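# Remove slotted finished part, keep blanks clamped

## Task

Lift the finished part, the one that has a milled slot, out of the fixture and set it down lying flat on the table, while both blanks stay clamped in the positions they hold now.

## Robot and tools

Robot: two arms, left_arm and right_arm, each ending in a parallel two-finger gripper. left_arm is the robot's own left and sits on the +y side; this is not the left of any image. A loose object may occasionally get a brief push from outside. Anything that falls off the table, or is left resting off it, fails the job.

World frame (used for end_effector_position in metres and end_effector_quat_wxyz): origin at table-top height straight above the robot's foot, +z up, +x forward over the table, +y to the robot's left. The table starts near x = +0.15 m and may sit at an angle. Reported hand poses can be a few cm off, more at long reach. Gripper frame: fingers point along its +z, open and close along its y. end_effector_position is the spot between the pads, about 1 cm short of the tips.

Command layout (both motion tools): a row is 14 numbers, each in [-1, 1], always for both arms: dx, dy, dz, rx, ry, rz, opening for left_arm, then the same seven for right_arm. The first six are an offset, not a pose, measured from that arm's current Hand target and along that Hand target's own axes. Scale: 1.0 equals 0.6 m for dx/dy/dz and 180 degrees for the rotation; rx, ry, rz form a single rotation vector. Opening is absolute: +1 fully open (0.094 m), -1 closed. To re-assert an arm where it is, send six zeros and its current opening; a 0 in the opening slot is a real command (half open).

execute_actions(actions, cameras): actions is a list of actions; each action is a table of up to 15 rows, one per 1/30 s step; a short table repeats its final row to fill 15 steps. Every row in an action is measured from the Hand target at that action's start, so repeating an offset keeps moving further. An empty list just reports state and images. cameras picks images: omitted, null or ["all"] gives all, [] gives none; a wrong name invalidates the call.

move(target, speed, blend, opening_speed, blocking, cameras): drives each gripper in a straight line toward target, either one 14-number row or a list of up to 15 rows; every row in a list is still counted from the same starting Hand targets. speed in m/s, 0.002 to 4.3, default 0.25 (rotation up to twice that in rad/s), one value or one per target. blend in m rounds corners of a list. opening_speed, at least 0.2 per second on the -1..+1 scale, closes fingers gradually; use a low value for anything fragile. blocking=false returns after about 0.5 s while motion continues. Paths are capped at 10 s, ignore obstacles and the other arm, and lag or overshoot more when fast or when the arm is nearly straight. Avoid routing a gripper close to its own base; go around it. The result adds a move: line: done (within 10 mm and 2 degrees), off_target, moving, held, fault, plus limits such as paced (pose clipped) or held (steps withheld). Neither done nor off_target tells you about contact.

wait(seconds 0 to 10, cameras): lets time pass holding last commands; a running move continues. stop(cameras): brakes a running move. zoom_image(camera, region [x0,y0,x1,y1] pixels, at most 504x504) magnifies part of the latest image of cam_head_left, cam_head_right, cam_left_wrist or cam_right_wrist (each 672x504). finished_scene(scene): ends the current scene permanently; give its number (integer 1 to 3).

Controller behaviour: each step the commanded orientation is clipped to within 40 degrees of the measured one; Hand target in the result is the post-clip command, and the base for the next offsets. Grippers often rest a centimetre or more short from friction and weight; re-sending zeros re-asks, or send the missing distance. Very small moves may not start. An arm blocked by an object keeps pushing until commanded back past its gripper.

Gripping: grip_measured uses the opening scale; empty it reads up to ~2.7 mm wide; on a hard part under full squeeze it reads up to ~3 mm narrower (or ~1.4 mm wider). Full force (about 50-64 N per pad) begins roughly 0.05 below the reading at first touch (0.11 for small or round parts). To release, command well above grip_measured. grip_effort_nm is motor effort (negative closing), not pad force. Joint torques include the arm's weight; values 3 and 4 wrap at ±28 N m. "within noise" on joint velocities means the arm is still.

Joint ranges (rad): waist ±2.880, shoulder 0 to 3.142, elbow 0 to 3.019 (straight 2.964), wrist pitch -1.693 to 1.571, wrist yaw ±1.571, wrist roll ±2.094.

Avoid: dropping parts or releasing them while moving, fast impacts, hard presses, grippers or arms colliding or one gripper squeezing the other's fingers, and long holds of loads or stretched or blocked arms (motor heat: MOTOR HOT at 85 °C, arm goes limp with OVER-TEMPERATURE FAULT at 100 °C). The clearance check may halt commands bringing an arm near the other's forearm but not gripper-to-gripper contact. Camera calibration lines give K and T_world_to_cam per camera; wrist images can lag during motion.

Each tool is called after "Emit:" by a JSON object that holds its "name" and its "arguments", one argument or row to a line.

## Session

Emit:
{"name": "execute_actions", "arguments": {
  "actions": []
}}

Scene clock: 0.00 s.
left_arm: end_effector_position=(+0.5230, +0.6795, +0.2709) grip_measured=+1.000 grip_effort_nm=n/a end_effector_quat_wxyz=(+0.177, -0.789, +0.462, +0.364) | right_arm: end_effector_position=(+0.5975, -0.3484, +0.3225) grip_measured=+1.000 grip_effort_nm=n/a end_effector_quat_wxyz=(+0.333, +0.416, +0.749, -0.394)
Joint positions: left_arm=[-1.29 1.669 1.092 -0.199 -0.606 -1.628 0.094] | right_arm=[2.076 1.892 0.76 1.411 1.391 0.136 0.094]
Joint velocities: within noise
Joint torques (N m): no reading
Heat: left arm: hottest shoulder 27 °C; right arm: hottest shoulder 27 °C.
Hand target: left_arm +0.5260, +0.6812, +0.2725; -0.180, +0.789, -0.462, -0.362 | right_arm +0.5947, -0.3489, +0.3224; +0.332, +0.414, +0.749, -0.395
Tool commands: left_gripper/opening=+1.0 right_gripper/opening=+1.0

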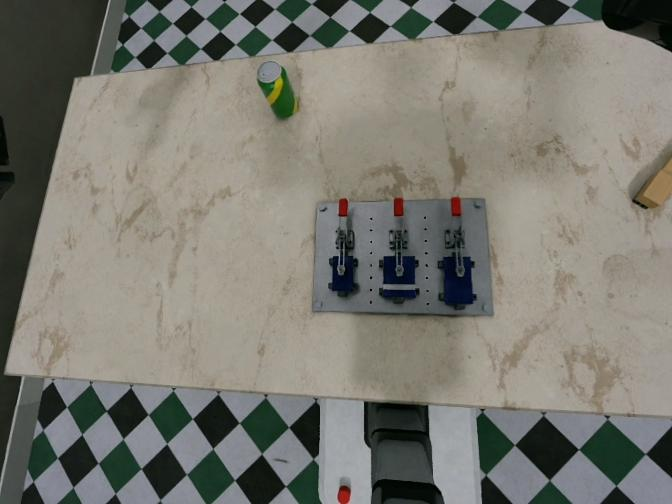

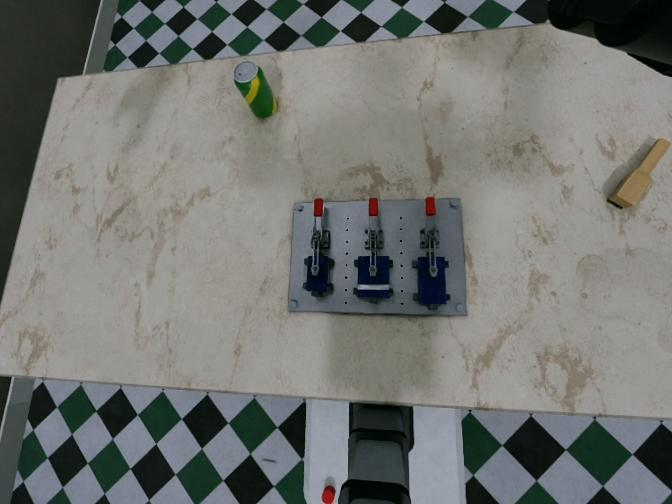

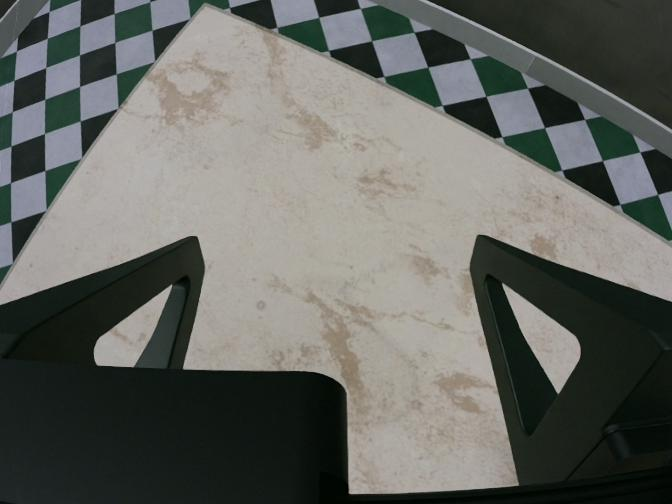

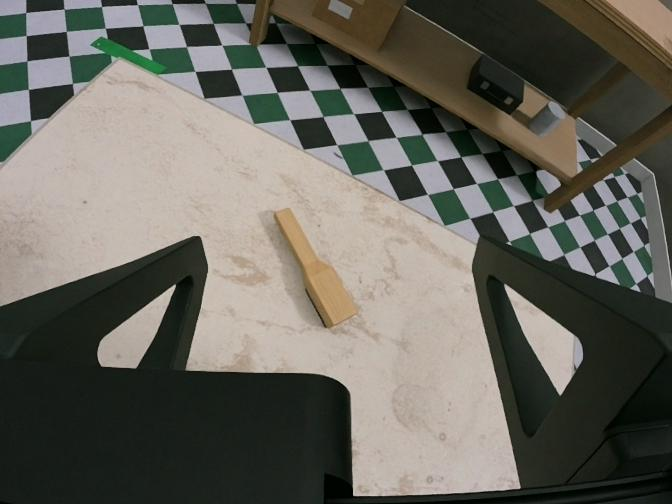

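Emit:
{"name": "zoom_image", "arguments": {
  "camera": "cam_head_left",
  "region": [300, 185, 510, 325]
}}

Emit:
{"name": "zoom_image", "arguments": {
  "camera": "cam_head_right",
  "region": [330, 190, 410, 310]
}}

Scaled by 2.400.

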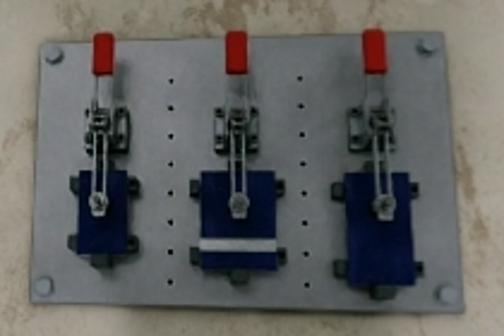

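Scaled by 4.200.

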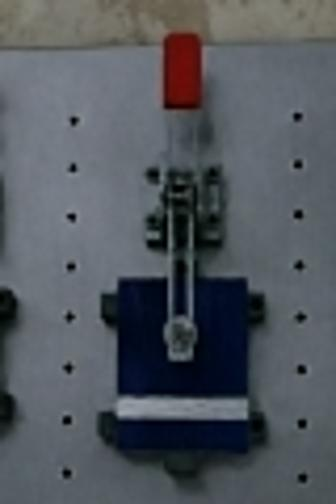

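Emit:
{"name": "move", "arguments": {
  "target": [0,0,0,0,0,0,1, 0.3153,-0.1348,-0.2085,-0.030,0.349,0.161,1],
  "speed": 0.3
}}

Scene clock: 81.37 s.
left_arm: end_effector_position=(+0.5230, +0.6795, +0.2709) grip_measured=+1.000 grip_effort_nm=0.002 end_effector_quat_wxyz=(+0.177, -0.789, +0.462, +0.364) | right_arm: end_effector_position=(+0.5901, -0.3465, +0.3175) grip_measured=+1.000 grip_effort_nm=0.051 end_effector_quat_wxyz=(+0.327, +0.418, +0.751, -0.393)
Joint positions: left_arm=[-1.29 1.669 1.092 -0.199 -0.606 -1.628 0.094] | right_arm=[2.076 1.892 0.753 1.341 1.391 0.209 0.094]
Joint velocities: within noise
Joint torques (N m): left_arm=[3.49 -19.14 0.94 0.2 -0.63 0] | right_arm=[1.85 -12.4 -1.87 1.95 0.37 -0.22]
Heat: left arm: hottest shoulder 30 °C; right arm: hottest shoulder 29 °C.
Hand target: left_arm +0.5260, +0.6812, +0.2725; -0.180, +0.789, -0.462, -0.362 | right_arm +0.5932, -0.3469, +0.3184; +0.329, +0.418, +0.750, -0.393 (not the last commanded pose)
Off the commanded pose: left_arm 0.004 m, 0 deg | right_arm 0.235 m, 69 deg.
move: held (right_arm; a check stopped the path); limits=held
pose unreachable (right arm): on one or more control steps of this call, first in action 0 (counted from 0), this arm could not follow its commanded pose, so it was not sent that pose on those steps. It may still have moved: this result reports where it is.
cause: moving toward the commanded pose would bring two parts of the arm too close to each other (its wrist (the part past joint 4) and its wrist camera, with joints 5 (wrist yaw) and 6 (wrist roll) between them).
camera_calibration:
cam_right_wrist: T_world_to_cam=[[-0.887039, -0.332905, 0.3199, 0.306548], [-0.441449, 0.814484, -0.376482, 0.665029], [-0.135221, -0.475174, -0.86944, 0.317179], [0, 0, 0, 1]] pos_world=[0.608386, -0.288889, 0.428075]

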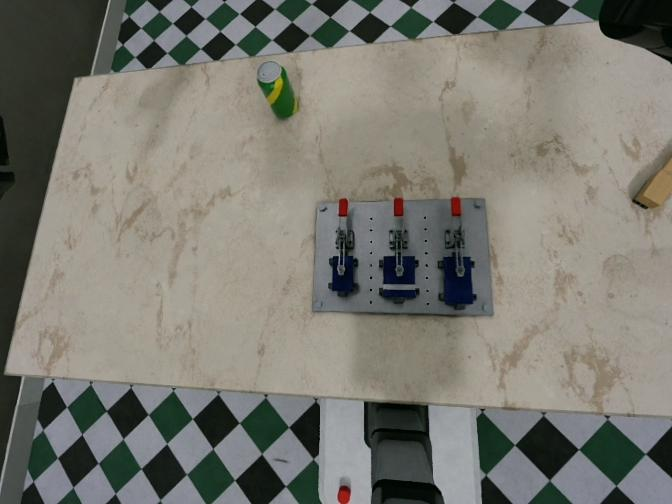

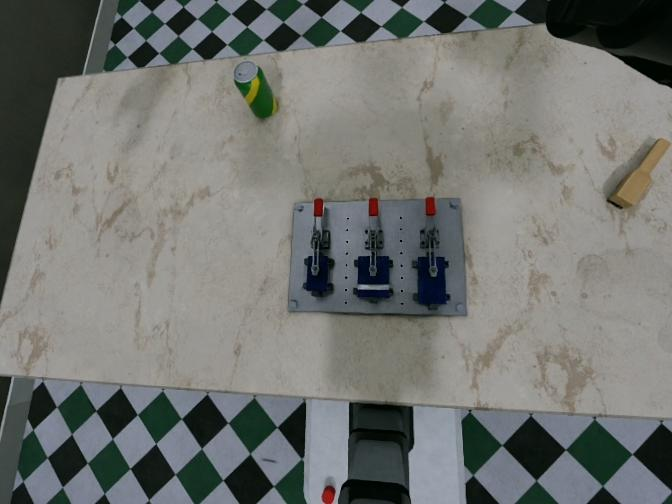

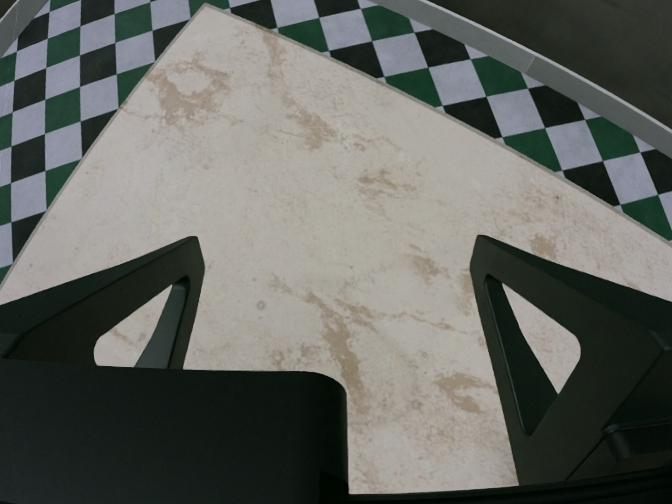

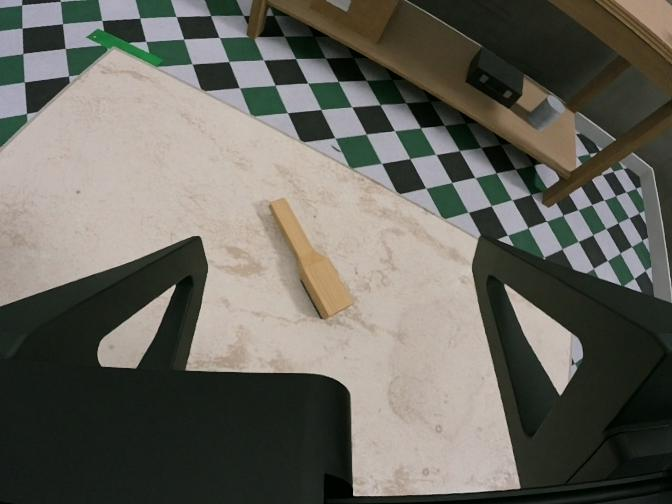

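Emit:
{"name": "move", "arguments": {
  "target": [0.08,0.068,-0.082,0,0,0,1, 0.144,0.079,-0.043,-0.072,0.148,0.0285,1],
  "speed": 0.3,
  "cameras": ["cam_head_left","cam_right_wrist"]
}}

Scene clock: 218.40 s.
left_arm: end_effector_position=(+0.5172, +0.6049, +0.2642) grip_measured=+1.000 grip_effort_nm=-0.007 end_effector_quat_wxyz=(+0.175, -0.787, +0.463, +0.369) | right_arm: end_effector_position=(+0.5863, -0.2755, +0.2414) grip_measured=+1.000 grip_effort_nm=0.051 end_effector_quat_wxyz=(+0.206, +0.483, +0.830, -0.189)
Joint positions: left_arm=[-1.427 1.658 1.01 -0.214 -0.705 -1.753 0.094] | right_arm=[2.087 1.818 0.806 0.534 0.939 0.927 0.094]
Joint velocities: within noise
Joint torques (N m): left_arm=[1.32 -20.19 -0.88 -0.32 -0.74 -0.11] | right_arm=[2.08 -13.74 -1.31 0.4 0.3 0.06]
Heat: left arm: hottest shoulder 31 °C; right arm: hottest shoulder 29 °C.
Hand target: left_arm +0.5258, +0.6014, +0.2724; -0.180, +0.789, -0.462, -0.362 | right_arm +0.5935, -0.2765, +0.2447; +0.210, +0.491, +0.825, -0.185
Off the commanded pose: left_arm 0.012 m, 1 deg | right_arm 0.008 m, 1 deg.
move: off_target (left_arm)
camera_calibration:
cam_right_wrist: T_world_to_cam=[[-0.882148, -0.454988, 0.121656, 0.362419], [-0.44831, 0.890366, 0.079158, 0.491871], [-0.144335, 0.0152892, -0.989411, 0.453698], [0, 0, 0, 1]] pos_world=[0.605702, -0.279986, 0.365868]
Images, in order (width x height): cam_head_left 672x504, cam_right_wrist 672x504.

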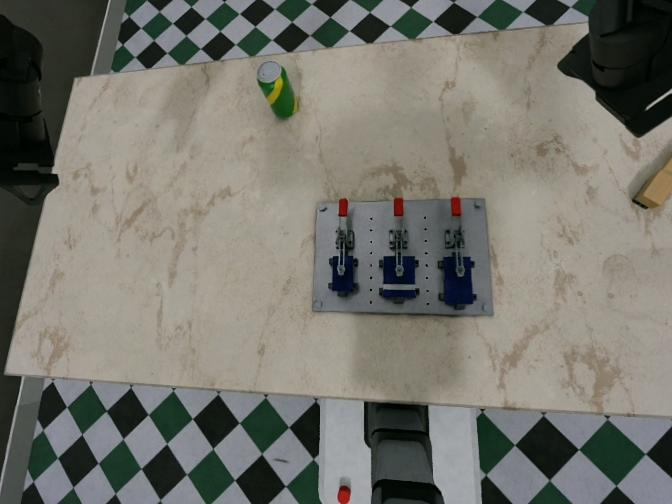

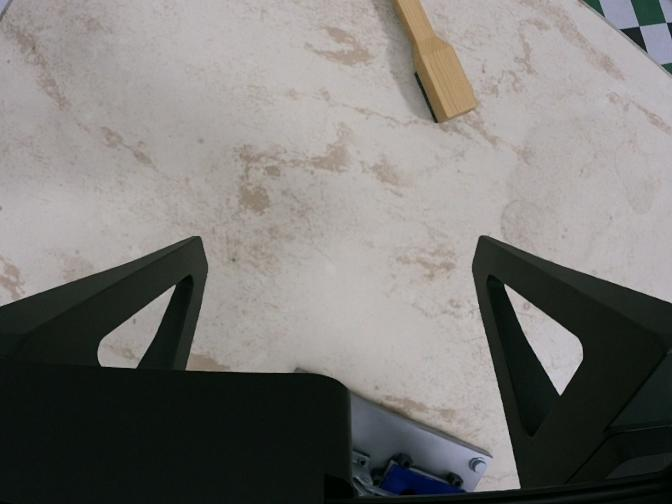

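Emit:
{"name": "move", "arguments": {
  "target": [0,0,0,0,0,0,1, 0.193,-0.166,-0.053,-0.030,0.345,0.157,1],
  "speed": 0.3,
  "cameras": ["cam_head_left","cam_right_wrist"]
}}

Scene clock: 319.13 s.
left_arm: end_effector_position=(+0.5172, +0.6049, +0.2642) grip_measured=+1.000 grip_effort_nm=-0.002 end_effector_quat_wxyz=(+0.175, -0.787, +0.463, +0.369) | right_arm: end_effector_position=(+0.4664, -0.2172, +0.2203) grip_measured=+1.000 grip_effort_nm=0.046 end_effector_quat_wxyz=(-0.174, +0.674, +0.691, +0.193)
Joint positions: left_arm=[-1.427 1.658 1.01 -0.214 -0.705 -1.754 0.094] | right_arm=[1.789 1.851 0.632 0.484 -0.348 1.373 0.094]
Joint velocities: within noise
Joint torques (N m): left_arm=[1.32 -20.31 -0.87 -0.35 -0.74 -0.09] | right_arm=[-1.32 -9.35 -6.5 0.79 -0.29 0.05]
Heat: left arm: hottest shoulder 30 °C; right arm: hottest shoulder 29 °C.
Hand target: left_arm +0.5258, +0.6014, +0.2724; -0.180, +0.789, -0.462, -0.362 | right_arm +0.4500, -0.2203, +0.2204; -0.183, +0.682, +0.684, +0.183
Off the commanded pose: left_arm 0.012 m, 1 deg | right_arm 0.017 m, 2 deg.
move: off_target (left_arm, right_arm)
camera_calibration:
cam_right_wrist: T_world_to_cam=[[-0.999579, -0.018774, -0.0221247, 0.466882], [-0.0277583, 0.396575, 0.917582, -0.100291], [-0.00845257, 0.91781, -0.396929, 0.416771], [0, 0, 0, 1]] pos_world=[0.467424, -0.333978, 0.267783]
Images, in order (width x height): cam_head_left 672x504, cam_right_wrist 672x504.

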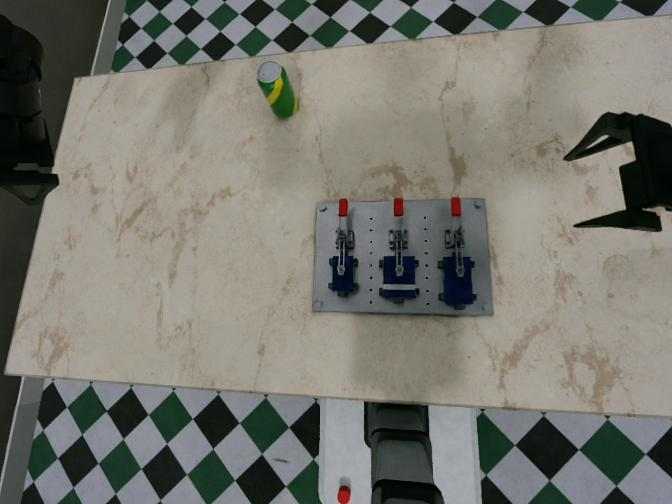

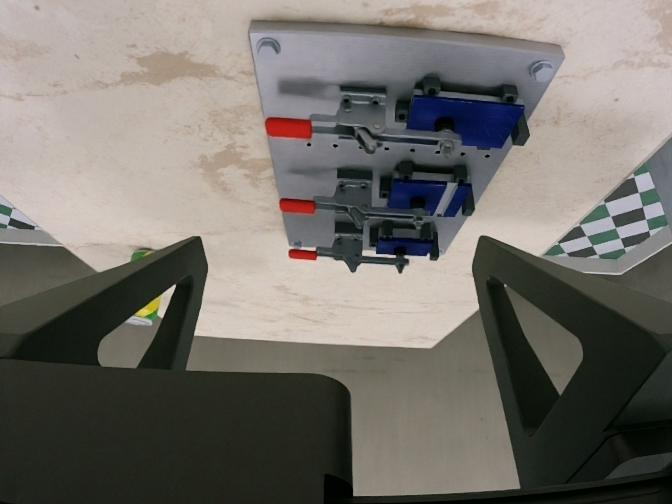

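Emit:
{"name": "zoom_image", "arguments": {
  "camera": "cam_right_wrist",
  "region": [240, 60, 550, 290]
}}

Scaled by 1.626 from the camera's 672x504 image, which has a finer 960x720 frame.

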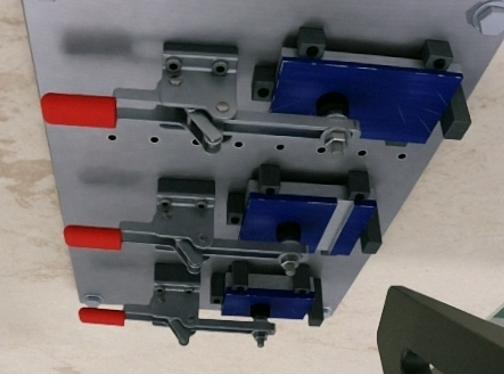

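Emit:
{"name": "move", "arguments": {
  "target": [0,0,0,0,0,0,1, 0.301,0.1,0.213,0.131,-0.131,-0.487,1],
  "speed": 0.4,
  "cameras": ["cam_head_left","cam_head_right","cam_right_wrist"]
}}

Scene clock: 374.10 s.
left_arm: end_effector_position=(+0.5172, +0.6049, +0.2642) grip_measured=+1.000 grip_effort_nm=-0.002 end_effector_quat_wxyz=(+0.175, -0.787, +0.463, +0.369) | right_arm: end_effector_position=(+0.5202, -0.0057, +0.2018) grip_measured=+1.000 grip_effort_nm=0.051 end_effector_quat_wxyz=(-0.007, -0.016, -1.000, +0.001)
Joint positions: left_arm=[-1.427 1.658 1.01 -0.214 -0.705 -1.754 0.094] | right_arm=[2.41 2.092 1.058 0.196 0.637 0.317 0.094]
Joint velocities: within noise
Joint torques (N m): left_arm=[1.38 -20.25 -0.87 -0.34 -0.74 -0.09] | right_arm=[7.41 -10.7 -0.53 0.1 0.21 -0.23]
Heat: left arm: hottest shoulder 30 °C; right arm: hottest shoulder 28 °C.
Hand target: left_arm +0.5258, +0.6014, +0.2724; -0.180, +0.789, -0.462, -0.362 | right_arm +0.5097, +0.0001, +0.1998; +0.000, +0.000, +1.000, -0.001
Off the commanded pose: left_arm 0.012 m, 1 deg | right_arm 0.012 m, 2 deg.
move: off_target (left_arm, right_arm)
camera_calibration:
cam_right_wrist: T_world_to_cam=[[-0.0342221, -0.999361, 0.0102732, 0.00991334], [-0.811092, 0.0337778, 0.583942, 0.30713], [-0.583917, 0.0116512, -0.81173, 0.593651], [0, 0, 0, 1]] pos_world=[0.596092, -0.00738391, 0.302436]
Images, in order (width x height): cam_head_left 672x504, cam_head_right 672x504, cam_right_wrist 672x504.

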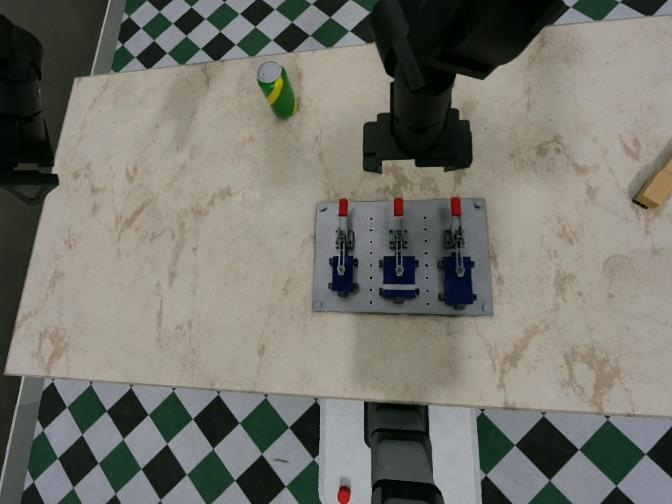

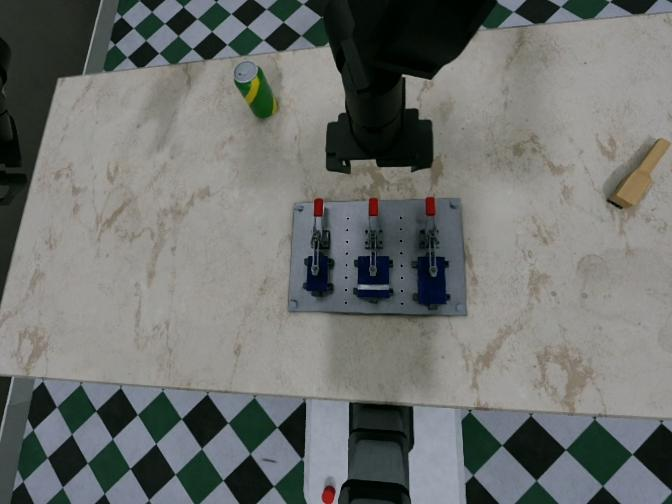

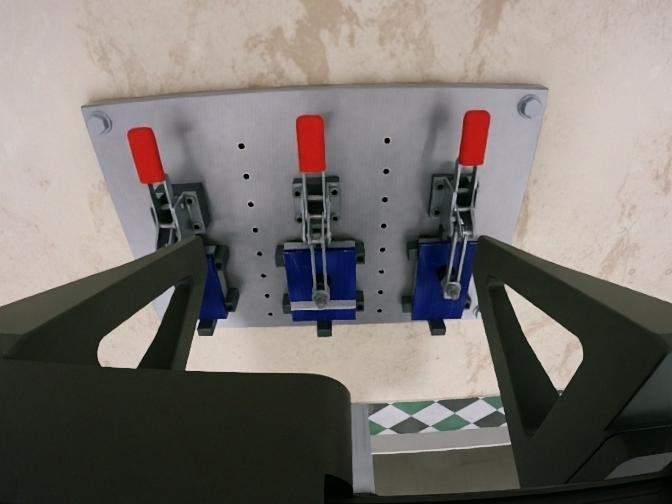

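Emit:
{"name": "zoom_image", "arguments": {
  "camera": "cam_right_wrist",
  "region": [220, 80, 440, 350]
}}

Scaled by 1.867 from the camera's 672x504 image, which has a finer 960x720 frame.

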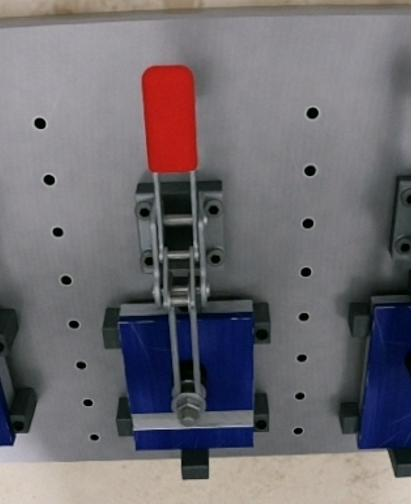

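Emit:
{"name": "move", "arguments": {
  "target": [0,0,0,0,0,0,1, 0.01,0.025,0.15,0,0,0,0],
  "speed": 0.2,
  "cameras": ["cam_head_left","cam_right_wrist"]
}}

Scene clock: 401.80 s.
left_arm: end_effector_position=(+0.5172, +0.6049, +0.2642) grip_measured=+1.000 grip_effort_nm=-0.007 end_effector_quat_wxyz=(+0.175, -0.787, +0.463, +0.369) | right_arm: end_effector_position=(+0.5068, +0.0212, +0.1176) grip_measured=+0.003 grip_effort_nm=-0.095 end_effector_quat_wxyz=(-0.001, -0.001, -1.000, -0.002)
Joint positions: left_arm=[-1.427 1.658 1.01 -0.214 -0.705 -1.754 0.094] | right_arm=[2.362 2.318 1.263 0.23 0.596 0.251 0.047]
Joint velocities: within noise
Joint torques (N m): left_arm=[1.26 -20.25 -0.87 -0.38 -0.74 -0.09] | right_arm=[6.42 -11.11 -1.02 0.91 -0.03 -0.23]
Heat: left arm: hottest shoulder 30 °C; right arm: hottest shoulder 29 °C.
Hand target: left_arm +0.5258, +0.6014, +0.2724; -0.180, +0.789, -0.462, -0.362 | right_arm +0.5037, +0.0150, +0.1099; +0.000, +0.000, +1.000, -0.001
Off the commanded pose: left_arm 0.012 m, 1 deg | right_arm 0.011 m, 0 deg.
move: off_target (left_arm, right_arm)
camera_calibration:
cam_right_wrist: T_world_to_cam=[[-0.0053385, -0.999976, 0.00452223, 0.023363], [-0.804953, 0.00698044, 0.593297, 0.340927], [-0.593314, -0.000472867, -0.804971, 0.521392], [0, 0, 0, 1]] pos_world=[0.583905, 0.0212291, 0.217329]
Images, in order (width x height): cam_head_left 672x504, cam_right_wrist 672x504.

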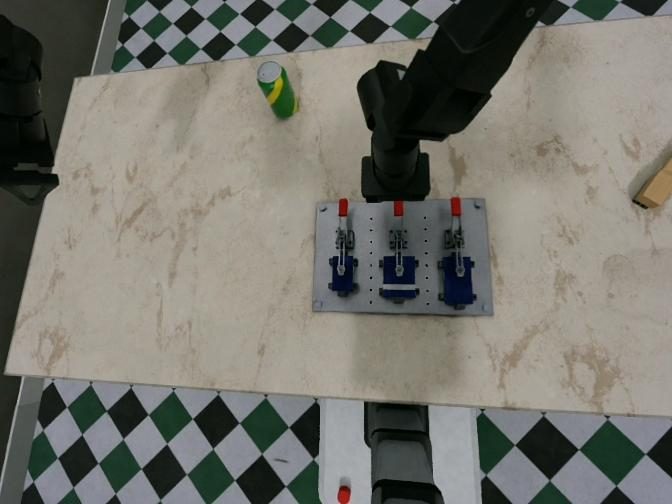

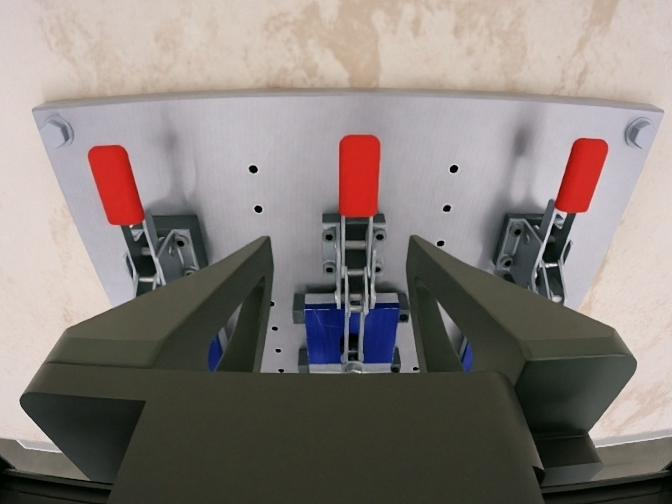

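Emit:
{"name": "move", "arguments": {
  "target": [0,0,0,0,0,0,1, -0.0167,-0.015,0.083,0,0,0,0],
  "speed": 0.1,
  "cameras": ["cam_head_left","cam_right_wrist"]
}}

Scene clock: 415.33 s.
left_arm: end_effector_position=(+0.5172, +0.6049, +0.2642) grip_measured=+1.000 grip_effort_nm=-0.002 end_effector_quat_wxyz=(+0.175, -0.787, +0.463, +0.369) | right_arm: end_effector_position=(+0.5211, +0.0132, +0.0695) grip_measured=+0.003 grip_effort_nm=-0.090 end_effector_quat_wxyz=(-0.005, -0.003, -1.000, -0.004)
Joint positions: left_arm=[-1.427 1.658 1.01 -0.214 -0.705 -1.754 0.094] | right_arm=[2.301 2.4 1.38 0.232 0.553 0.198 0.047]
Joint velocities: within noise
Joint torques (N m): left_arm=[1.32 -20.19 -0.88 -0.32 -0.74 -0.09] | right_arm=[5.77 -11.11 -0.96 0.73 -0.03 -0.24]
Heat: left arm: hottest shoulder 30 °C; right arm: hottest shoulder 29 °C.
Hand target: left_arm +0.5258, +0.6014, +0.2724; -0.180, +0.789, -0.462, -0.362 | right_arm +0.5135, +0.0059, +0.0601; +0.000, +0.000, +1.000, -0.001
Off the commanded pose: left_arm 0.012 m, 1 deg | right_arm 0.014 m, 1 deg.
move: off_target (left_arm, right_arm)
camera_calibration:
cam_right_wrist: T_world_to_cam=[[-0.00904228, -0.999956, 0.00243904, 0.0177073], [-0.808978, 0.00874899, 0.587774, 0.383396], [-0.587769, 0.00334168, -0.809022, 0.488405], [0, 0, 0, 1]] pos_world=[0.597389, 0.0127201, 0.169737]
Images, in order (width x height): cam_head_left 672x504, cam_right_wrist 672x504.

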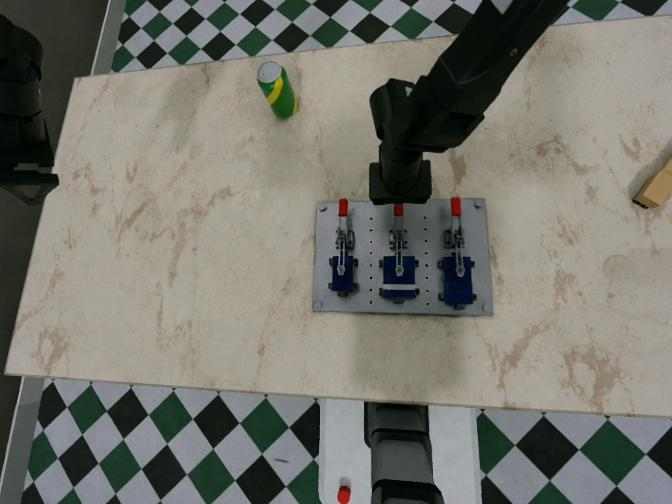

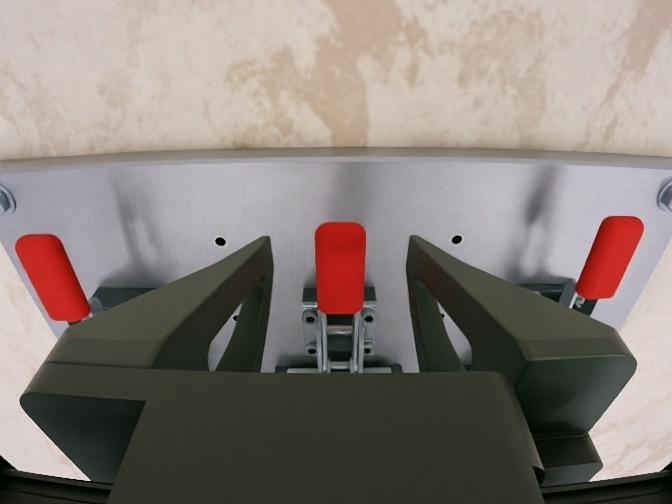

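Emit:
{"name": "move", "arguments": {
  "target": [0,0,0,0,0,0,1, 0,0,0,0,0,0,-0.8],
  "speed": 0.1,
  "opening_speed": 0.8,
  "cameras": ["cam_right_wrist"]
}}

Scene clock: 426.13 s.
left_arm: end_effector_position=(+0.5172, +0.6049, +0.2642) grip_measured=+1.000 grip_effort_nm=-0.007 end_effector_quat_wxyz=(+0.175, -0.787, +0.463, +0.369) | right_arm: end_effector_position=(+0.5211, +0.0132, +0.0695) grip_measured=-0.796 grip_effort_nm=-0.100 end_effector_quat_wxyz=(-0.005, -0.002, -1.000, -0.004)
Joint positions: left_arm=[-1.427 1.658 1.01 -0.214 -0.705 -1.754 0.094] | right_arm=[2.301 2.4 1.38 0.232 0.553 0.196 0.01]
Joint velocities: within noise
Joint torques (N m): left_arm=[1.32 -20.25 -0.87 -0.35 -0.74 -0.09] | right_arm=[6.12 -11.05 -0.95 0.76 -0.03 -0.2]
Heat: left arm: hottest shoulder 30 °C; right arm: hottest shoulder 29 °C.
Hand target: left_arm +0.5258, +0.6014, +0.2724; -0.180, +0.789, -0.462, -0.362 | right_arm +0.5135, +0.0058, +0.0601; +0.000, +0.000, +1.000, -0.001
Off the commanded pose: left_arm 0.012 m, 1 deg | right_arm 0.014 m, 1 deg.
move: off_target (left_arm, right_arm)
camera_calibration:
cam_right_wrist: T_world_to_cam=[[-0.00710122, -0.999972, 0.00240433, 0.0166556], [-0.809004, 0.00715828, 0.58776, 0.383433], [-0.587761, 0.00222871, -0.809032, 0.488415], [0, 0, 0, 1]] pos_world=[0.597388, 0.0128219, 0.169737]
Images, in order (width x height): cam_right_wrist 672x504.

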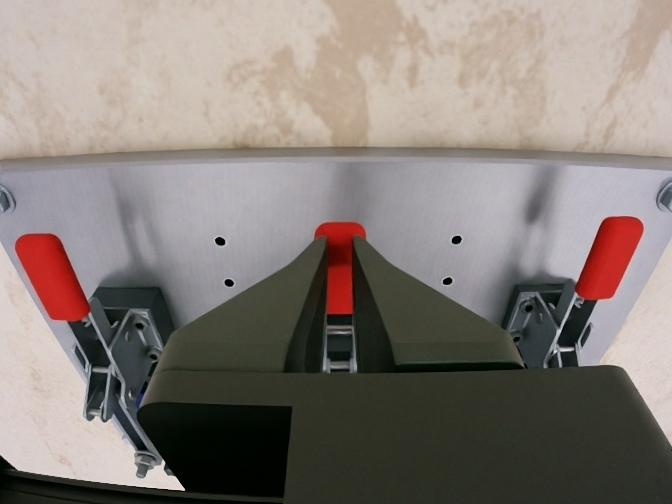

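Emit:
{"name": "move", "arguments": {
  "target": [
    [0,0,0,0,0,0,1, 0,0,0,0,0,0,-0.2],
    [0,0,0,0,0,0,1, 0,0,0.022,0,0,0,-0.2]
  ],
  "speed": 0.1,
  "cameras": ["cam_right_wrist"]
}}

Emit:
{"name": "zoom_image", "arguments": {
  "camera": "cam_right_wrist",
  "region": [240, 160, 440, 320]
}}

Scene clock: 451.40 s.
left_arm: end_effector_position=(+0.5172, +0.6049, +0.2642) grip_measured=+1.000 grip_effort_nm=-0.007 end_effector_quat_wxyz=(+0.175, -0.787, +0.463, +0.369) | right_arm: end_effector_position=(+0.5212, +0.0168, +0.0587) grip_measured=-0.203 grip_effort_nm=0.203 end_effector_quat_wxyz=(-0.006, -0.002, -1.000, -0.006)
Joint positions: left_arm=[-1.427 1.658 1.01 -0.214 -0.705 -1.754 0.094] | right_arm=[2.296 2.427 1.413 0.232 0.545 0.189 0.037]
Joint velocities: within noise
Joint torques (N m): left_arm=[1.38 -20.19 -0.87 -0.34 -0.74 -0.09] | right_arm=[5.71 -11.11 -0.72 0.72 -0.04 -0.23]
Heat: left arm: hottest shoulder 30 °C; right arm: hottest shoulder 29 °C.
Hand target: left_arm +0.5258, +0.6014, +0.2724; -0.180, +0.789, -0.462, -0.362 | right_arm +0.5136, +0.0057, +0.0468; +0.000, +0.000, +1.000, -0.001
Off the commanded pose: left_arm 0.012 m, 1 deg | right_arm 0.018 m, 1 deg.
move: off_target (left_arm, right_arm)
camera_calibration:
cam_right_wrist: T_world_to_cam=[[-0.0060972, -0.99998, -0.00188587, 0.0200533], [-0.810253, 0.00383511, 0.586068, 0.390561], [-0.586048, 0.0051014, -0.81026, 0.478981], [0, 0, 0, 1]] pos_world=[0.597281, 0.0161116, 0.159242]
Images, in order (width x height): cam_right_wrist 672x504.

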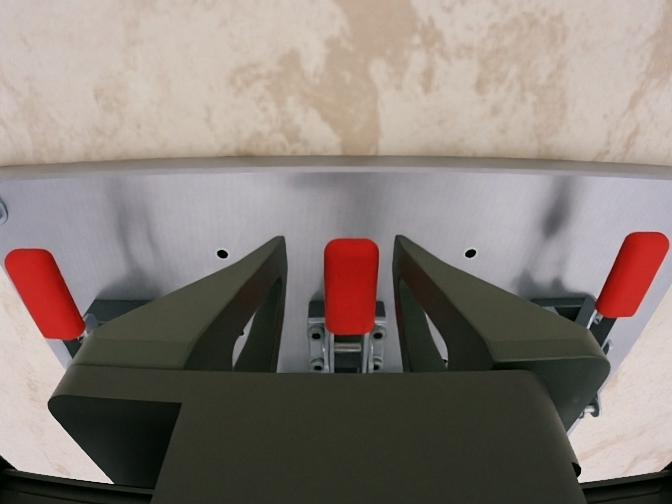

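Scaled by 2.520 from the camera's 672x504 image, which has a finer 960x720 frame.

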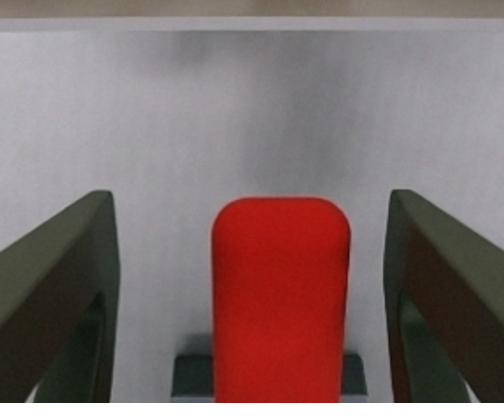

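Emit:
{"name": "move", "arguments": {
  "target": [0,0,0,0,0,0,1, 0.005,-0.0085,0.026,0,0,0,-0.2],
  "speed": 0.1,
  "cameras": ["cam_right_wrist"]
}}

Emit:
{"name": "zoom_image", "arguments": {
  "camera": "cam_right_wrist",
  "region": [240, 160, 440, 320]
}}

Scene clock: 466.57 s.
left_arm: end_effector_position=(+0.5172, +0.6049, +0.2642) grip_measured=+1.000 grip_effort_nm=-0.007 end_effector_quat_wxyz=(+0.175, -0.787, +0.463, +0.369) | right_arm: end_effector_position=(+0.5172, +0.0105, +0.0418) grip_measured=-0.203 grip_effort_nm=0.203 end_effector_quat_wxyz=(-0.003, +0.000, -1.000, -0.004)
Joint positions: left_arm=[-1.427 1.658 1.01 -0.214 -0.705 -1.754 0.094] | right_arm=[2.274 2.459 1.443 0.236 0.532 0.173 0.037]
Joint velocities: within noise
Joint torques (N m): left_arm=[1.32 -20.31 -0.85 -0.35 -0.74 -0.09] | right_arm=[6.01 -10.87 -1.05 1.01 -0.03 -0.2]
Heat: left arm: hottest shoulder 30 °C; right arm: hottest shoulder 29 °C.
Hand target: left_arm +0.5258, +0.6014, +0.2724; -0.180, +0.789, -0.462, -0.362 | right_arm +0.5106, +0.0007, +0.0313; +0.000, +0.000, +1.000, -0.001
Off the commanded pose: left_arm 0.012 m, 1 deg | right_arm 0.016 m, 1 deg.
move: off_target (left_arm, right_arm)
camera_calibration:
cam_right_wrist: T_world_to_cam=[[-0.00336505, -0.999994, 0.00110507, 0.0120638], [-0.806475, 0.00336723, 0.591259, 0.395068], [-0.591259, 0.00109841, -0.806481, 0.465521], [0, 0, 0, 1]] pos_world=[0.593897, 0.0102221, 0.141833]
Images, in order (width x height): cam_right_wrist 672x504.

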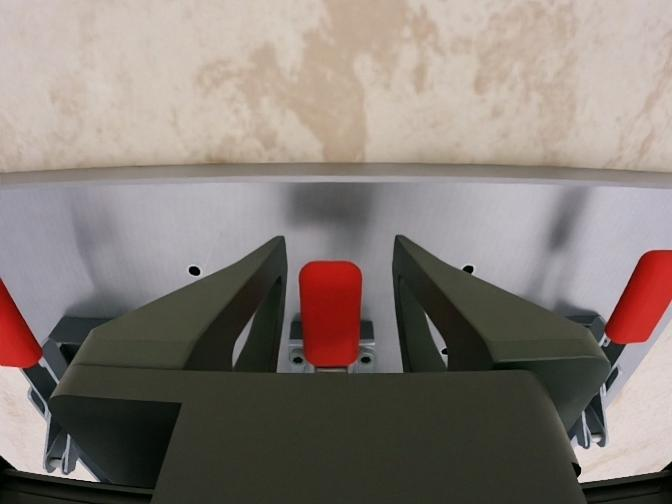

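Scaled by 2.520 from the camera's 672x504 image, which has a finer 960x720 frame.

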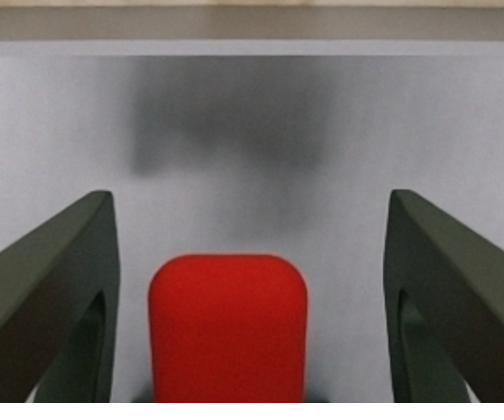

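Emit:
{"name": "move", "arguments": {
  "target": [
    [0,0,0,0,0,0,1, 0.01,0.0035,-0.003,0,0,0,-0.2],
    [0,0,0,0,0,0,1, 0.01,0.0035,-0.003,0,0,0,-0.8]
  ],
  "speed": 0.1,
  "opening_speed": 0.8,
  "cameras": ["cam_right_wrist"]
}}

Scene clock: 484.70 s.
left_arm: end_effector_position=(+0.5172, +0.6049, +0.2642) grip_measured=+1.000 grip_effort_nm=-0.007 end_effector_quat_wxyz=(+0.175, -0.787, +0.463, +0.369) | right_arm: end_effector_position=(+0.5187, +0.0124, +0.0413) grip_measured=-0.664 grip_effort_nm=-0.950 end_effector_quat_wxyz=(-0.008, -0.003, -1.000, -0.009)
Joint positions: left_arm=[-1.427 1.658 1.01 -0.214 -0.705 -1.754 0.094] | right_arm=[2.274 2.462 1.443 0.251 0.523 0.171 0.016]
Joint velocities: within noise
Joint torques (N m): left_arm=[1.26 -20.25 -0.87 -0.35 -0.74 -0.09] | right_arm=[6.24 -10.81 -1.87 0.85 0.38 -0.14]
Heat: left arm: hottest shoulder 30 °C; right arm: hottest shoulder 29 °C.
Hand target: left_arm +0.5258, +0.6014, +0.2724; -0.180, +0.789, -0.462, -0.362 | right_arm +0.5047, +0.0027, +0.0331; +0.000, +0.000, +1.000, -0.001
Off the commanded pose: left_arm 0.012 m, 1 deg | right_arm 0.019 m, 2 deg.
move: off_target (left_arm, right_arm); target 2's new opening was sent with right_arm's hand 0.019 m and 1 deg from that target
camera_calibration:
cam_right_wrist: T_world_to_cam=[[-0.00818781, -0.999927, -0.00887297, 0.0170182], [-0.812296, 0.00147593, 0.583244, 0.400023], [-0.583188, 0.011983, -0.812249, 0.461939], [0, 0, 0, 1]] pos_world=[0.594473, 0.0108911, 0.142049]
Images, in order (width x height): cam_right_wrist 672x504.

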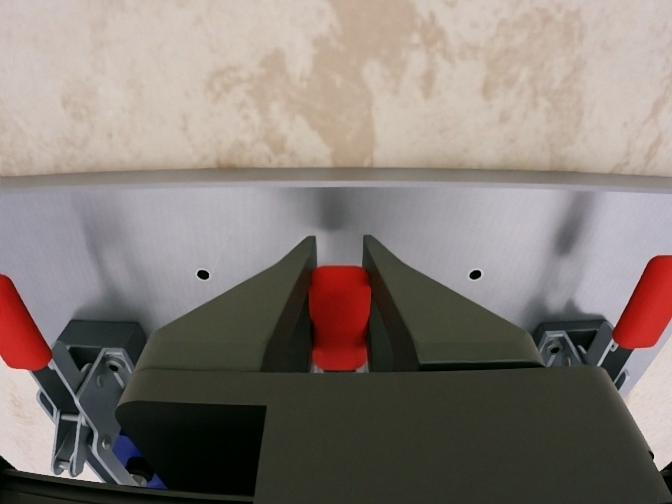

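Emit:
{"name": "move", "arguments": {
  "target": [0,0,0,0,0,0,1, 0.0,0.0,-0.04,0,0,0,-0.8],
  "speed": 0.08,
  "cameras": ["cam_right_wrist","cam_head_left"]
}}

Scene clock: 507.73 s.
left_arm: end_effector_position=(+0.5172, +0.6049, +0.2642) grip_measured=+1.000 grip_effort_nm=-0.002 end_effector_quat_wxyz=(+0.175, -0.787, +0.463, +0.369) | right_arm: end_effector_position=(+0.5176, +0.0121, +0.0420) grip_measured=-0.665 grip_effort_nm=-0.979 end_effector_quat_wxyz=(-0.011, -0.005, -1.000, -0.010)
Joint positions: left_arm=[-1.427 1.658 1.01 -0.214 -0.705 -1.754 0.094] | right_arm=[2.275 2.462 1.435 0.266 0.523 0.171 0.016]
Joint velocities: within noise
Joint torques (N m): left_arm=[1.38 -20.25 -0.9 -0.35 -0.74 -0.09] | right_arm=[7.59 -14.45 -6.54 0.42 0.87 0.02]
Heat: left arm: hottest shoulder 30 °C; right arm: hottest shoulder 29 °C.
Hand target: left_arm +0.5258, +0.6014, +0.2724; -0.180, +0.789, -0.462, -0.362 | right_arm +0.5047, +0.0027, +0.0571; +0.000, +0.000, +1.000, -0.001
Off the commanded pose: left_arm 0.012 m, 1 deg | right_arm 0.022 m, 2 deg.
move: off_target (left_arm, right_arm)
camera_calibration:
cam_right_wrist: T_world_to_cam=[[-0.012268, -0.999872, -0.0103104, 0.01883], [-0.815892, 0.00404849, 0.578191, 0.400676], [-0.578075, 0.0155054, -0.815836, 0.459319], [0, 0, 0, 1]] pos_world=[0.592659, 0.0100835, 0.143256]
Images, in order (width x height): cam_head_left 672x504, cam_right_wrist 672x504.

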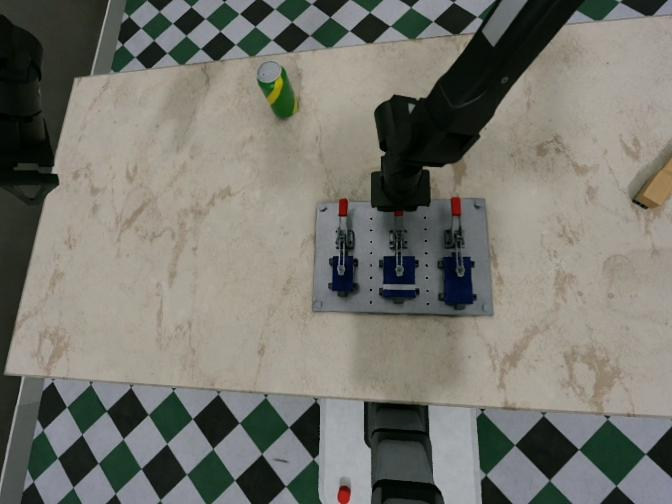

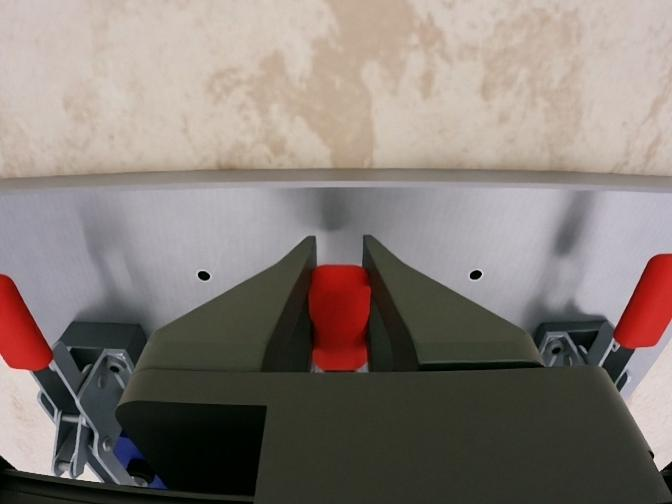

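Emit:
{"name": "move", "arguments": {
  "target": [0,0,0,0,0,0,1, 0.0,0.0,-0.035,0,0,0,-0.8],
  "speed": 0.08,
  "cameras": ["cam_right_wrist","cam_head_left"]
}}

Scene clock: 515.00 s.
left_arm: end_effector_position=(+0.5172, +0.6049, +0.2642) grip_measured=+1.000 grip_effort_nm=-0.007 end_effector_quat_wxyz=(+0.175, -0.787, +0.463, +0.369) | right_arm: end_effector_position=(+0.5045, +0.0117, +0.0633) grip_measured=-0.672 grip_effort_nm=-0.979 end_effector_quat_wxyz=(-0.004, -0.001, -1.000, -0.008)
Joint positions: left_arm=[-1.427 1.658 1.01 -0.214 -0.705 -1.754 0.094] | right_arm=[2.296 2.424 1.364 0.273 0.54 0.19 0.015]
Joint velocities: within noise
Joint torques (N m): left_arm=[1.26 -20.19 -0.87 -0.32 -0.74 -0.09] | right_arm=[7.41 -14.86 -5.46 0.1 0.75 -0.01]
Heat: left arm: hottest shoulder 30 °C; right arm: hottest shoulder 29 °C.
Hand target: left_arm +0.5258, +0.6014, +0.2724; -0.180, +0.789, -0.462, -0.362 | right_arm +0.5047, +0.0028, +0.0780; +0.000, +0.000, +1.000, -0.001
Off the commanded pose: left_arm 0.012 m, 1 deg | right_arm 0.017 m, 1 deg.
move: off_target (left_arm, right_arm)
camera_calibration:
cam_right_wrist: T_world_to_cam=[[-0.00530407, -0.999963, -0.00674361, 0.0146835], [-0.807558, 0.00030606, 0.589788, 0.372868], [-0.589764, 0.00857413, -0.80753, 0.474601], [0, 0, 0, 1]] pos_world=[0.581093, 0.0104995, 0.16344]
Images, in order (width x height): cam_head_left 672x504, cam_right_wrist 672x504.

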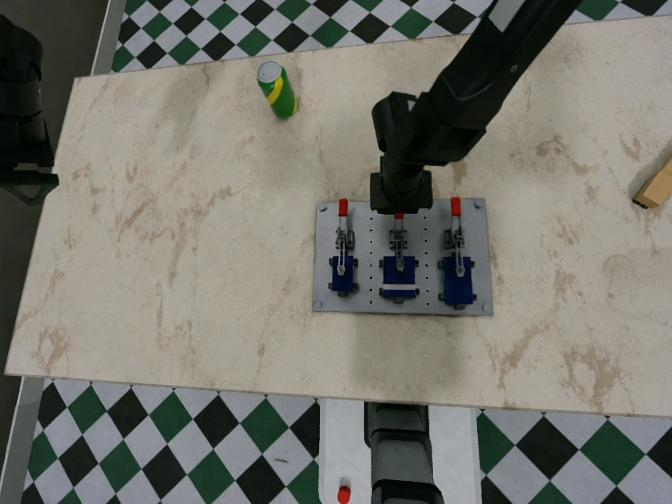

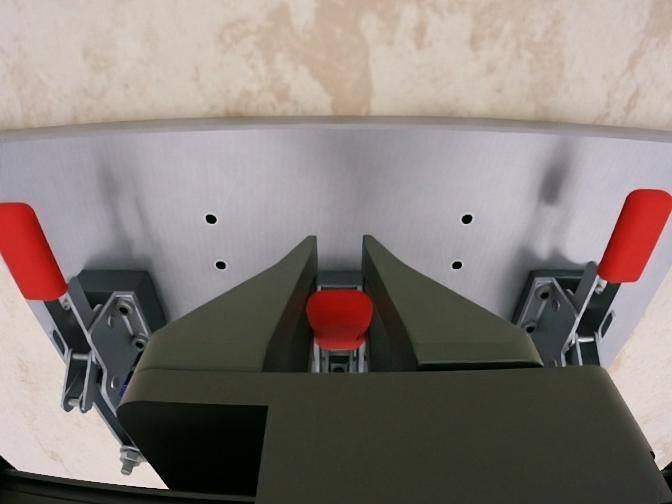

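Emit:
{"name": "move", "arguments": {
  "target": [0,0,0,0,0,0,1, 0.045,0.0,-0.018,0,0,0,-0.8],
  "speed": 0.08,
  "cameras": ["cam_right_wrist"]
}}

Scene clock: 530.53 s.
left_arm: end_effector_position=(+0.5172, +0.6049, +0.2642) grip_measured=+1.000 grip_effort_nm=-0.002 end_effector_quat_wxyz=(+0.175, -0.787, +0.463, +0.369) | right_arm: end_effector_position=(+0.4945, +0.0113, +0.0708) grip_measured=-0.672 grip_effort_nm=-0.974 end_effector_quat_wxyz=(-0.013, -0.009, -1.000, -0.009)
Joint positions: left_arm=[-1.427 1.658 1.01 -0.214 -0.705 -1.754 0.094] | right_arm=[2.306 2.421 1.321 0.332 0.548 0.202 0.015]
Joint velocities: within noise
Joint torques (N m): left_arm=[1.26 -20.31 -0.88 -0.32 -0.74 -0.1] | right_arm=[7.94 -14.04 -7.5 0.12 0.89 0.03]
Heat: left arm: hottest shoulder 30 °C; right arm: hottest shoulder 30 °C.
Hand target: left_arm +0.5258, +0.6014, +0.2724; -0.180, +0.789, -0.462, -0.362 | right_arm +0.4777, +0.0029, +0.0890; +0.000, +0.000, +1.000, -0.001
Off the commanded pose: left_arm 0.012 m, 1 deg | right_arm 0.026 m, 2 deg.
move: off_target (left_arm, right_arm)
camera_calibration:
cam_right_wrist: T_world_to_cam=[[-0.0208205, -0.999743, -0.00893599, 0.0221671], [-0.818617, 0.0119158, 0.574217, 0.36684], [-0.573963, 0.0192706, -0.818654, 0.467606], [0, 0, 0, 1]] pos_world=[0.569151, 0.00877914, 0.17236]
Images, in order (width x height): cam_right_wrist 672x504.

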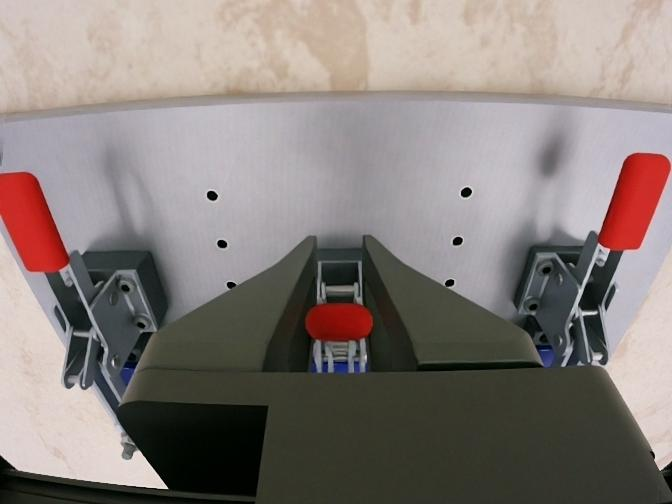

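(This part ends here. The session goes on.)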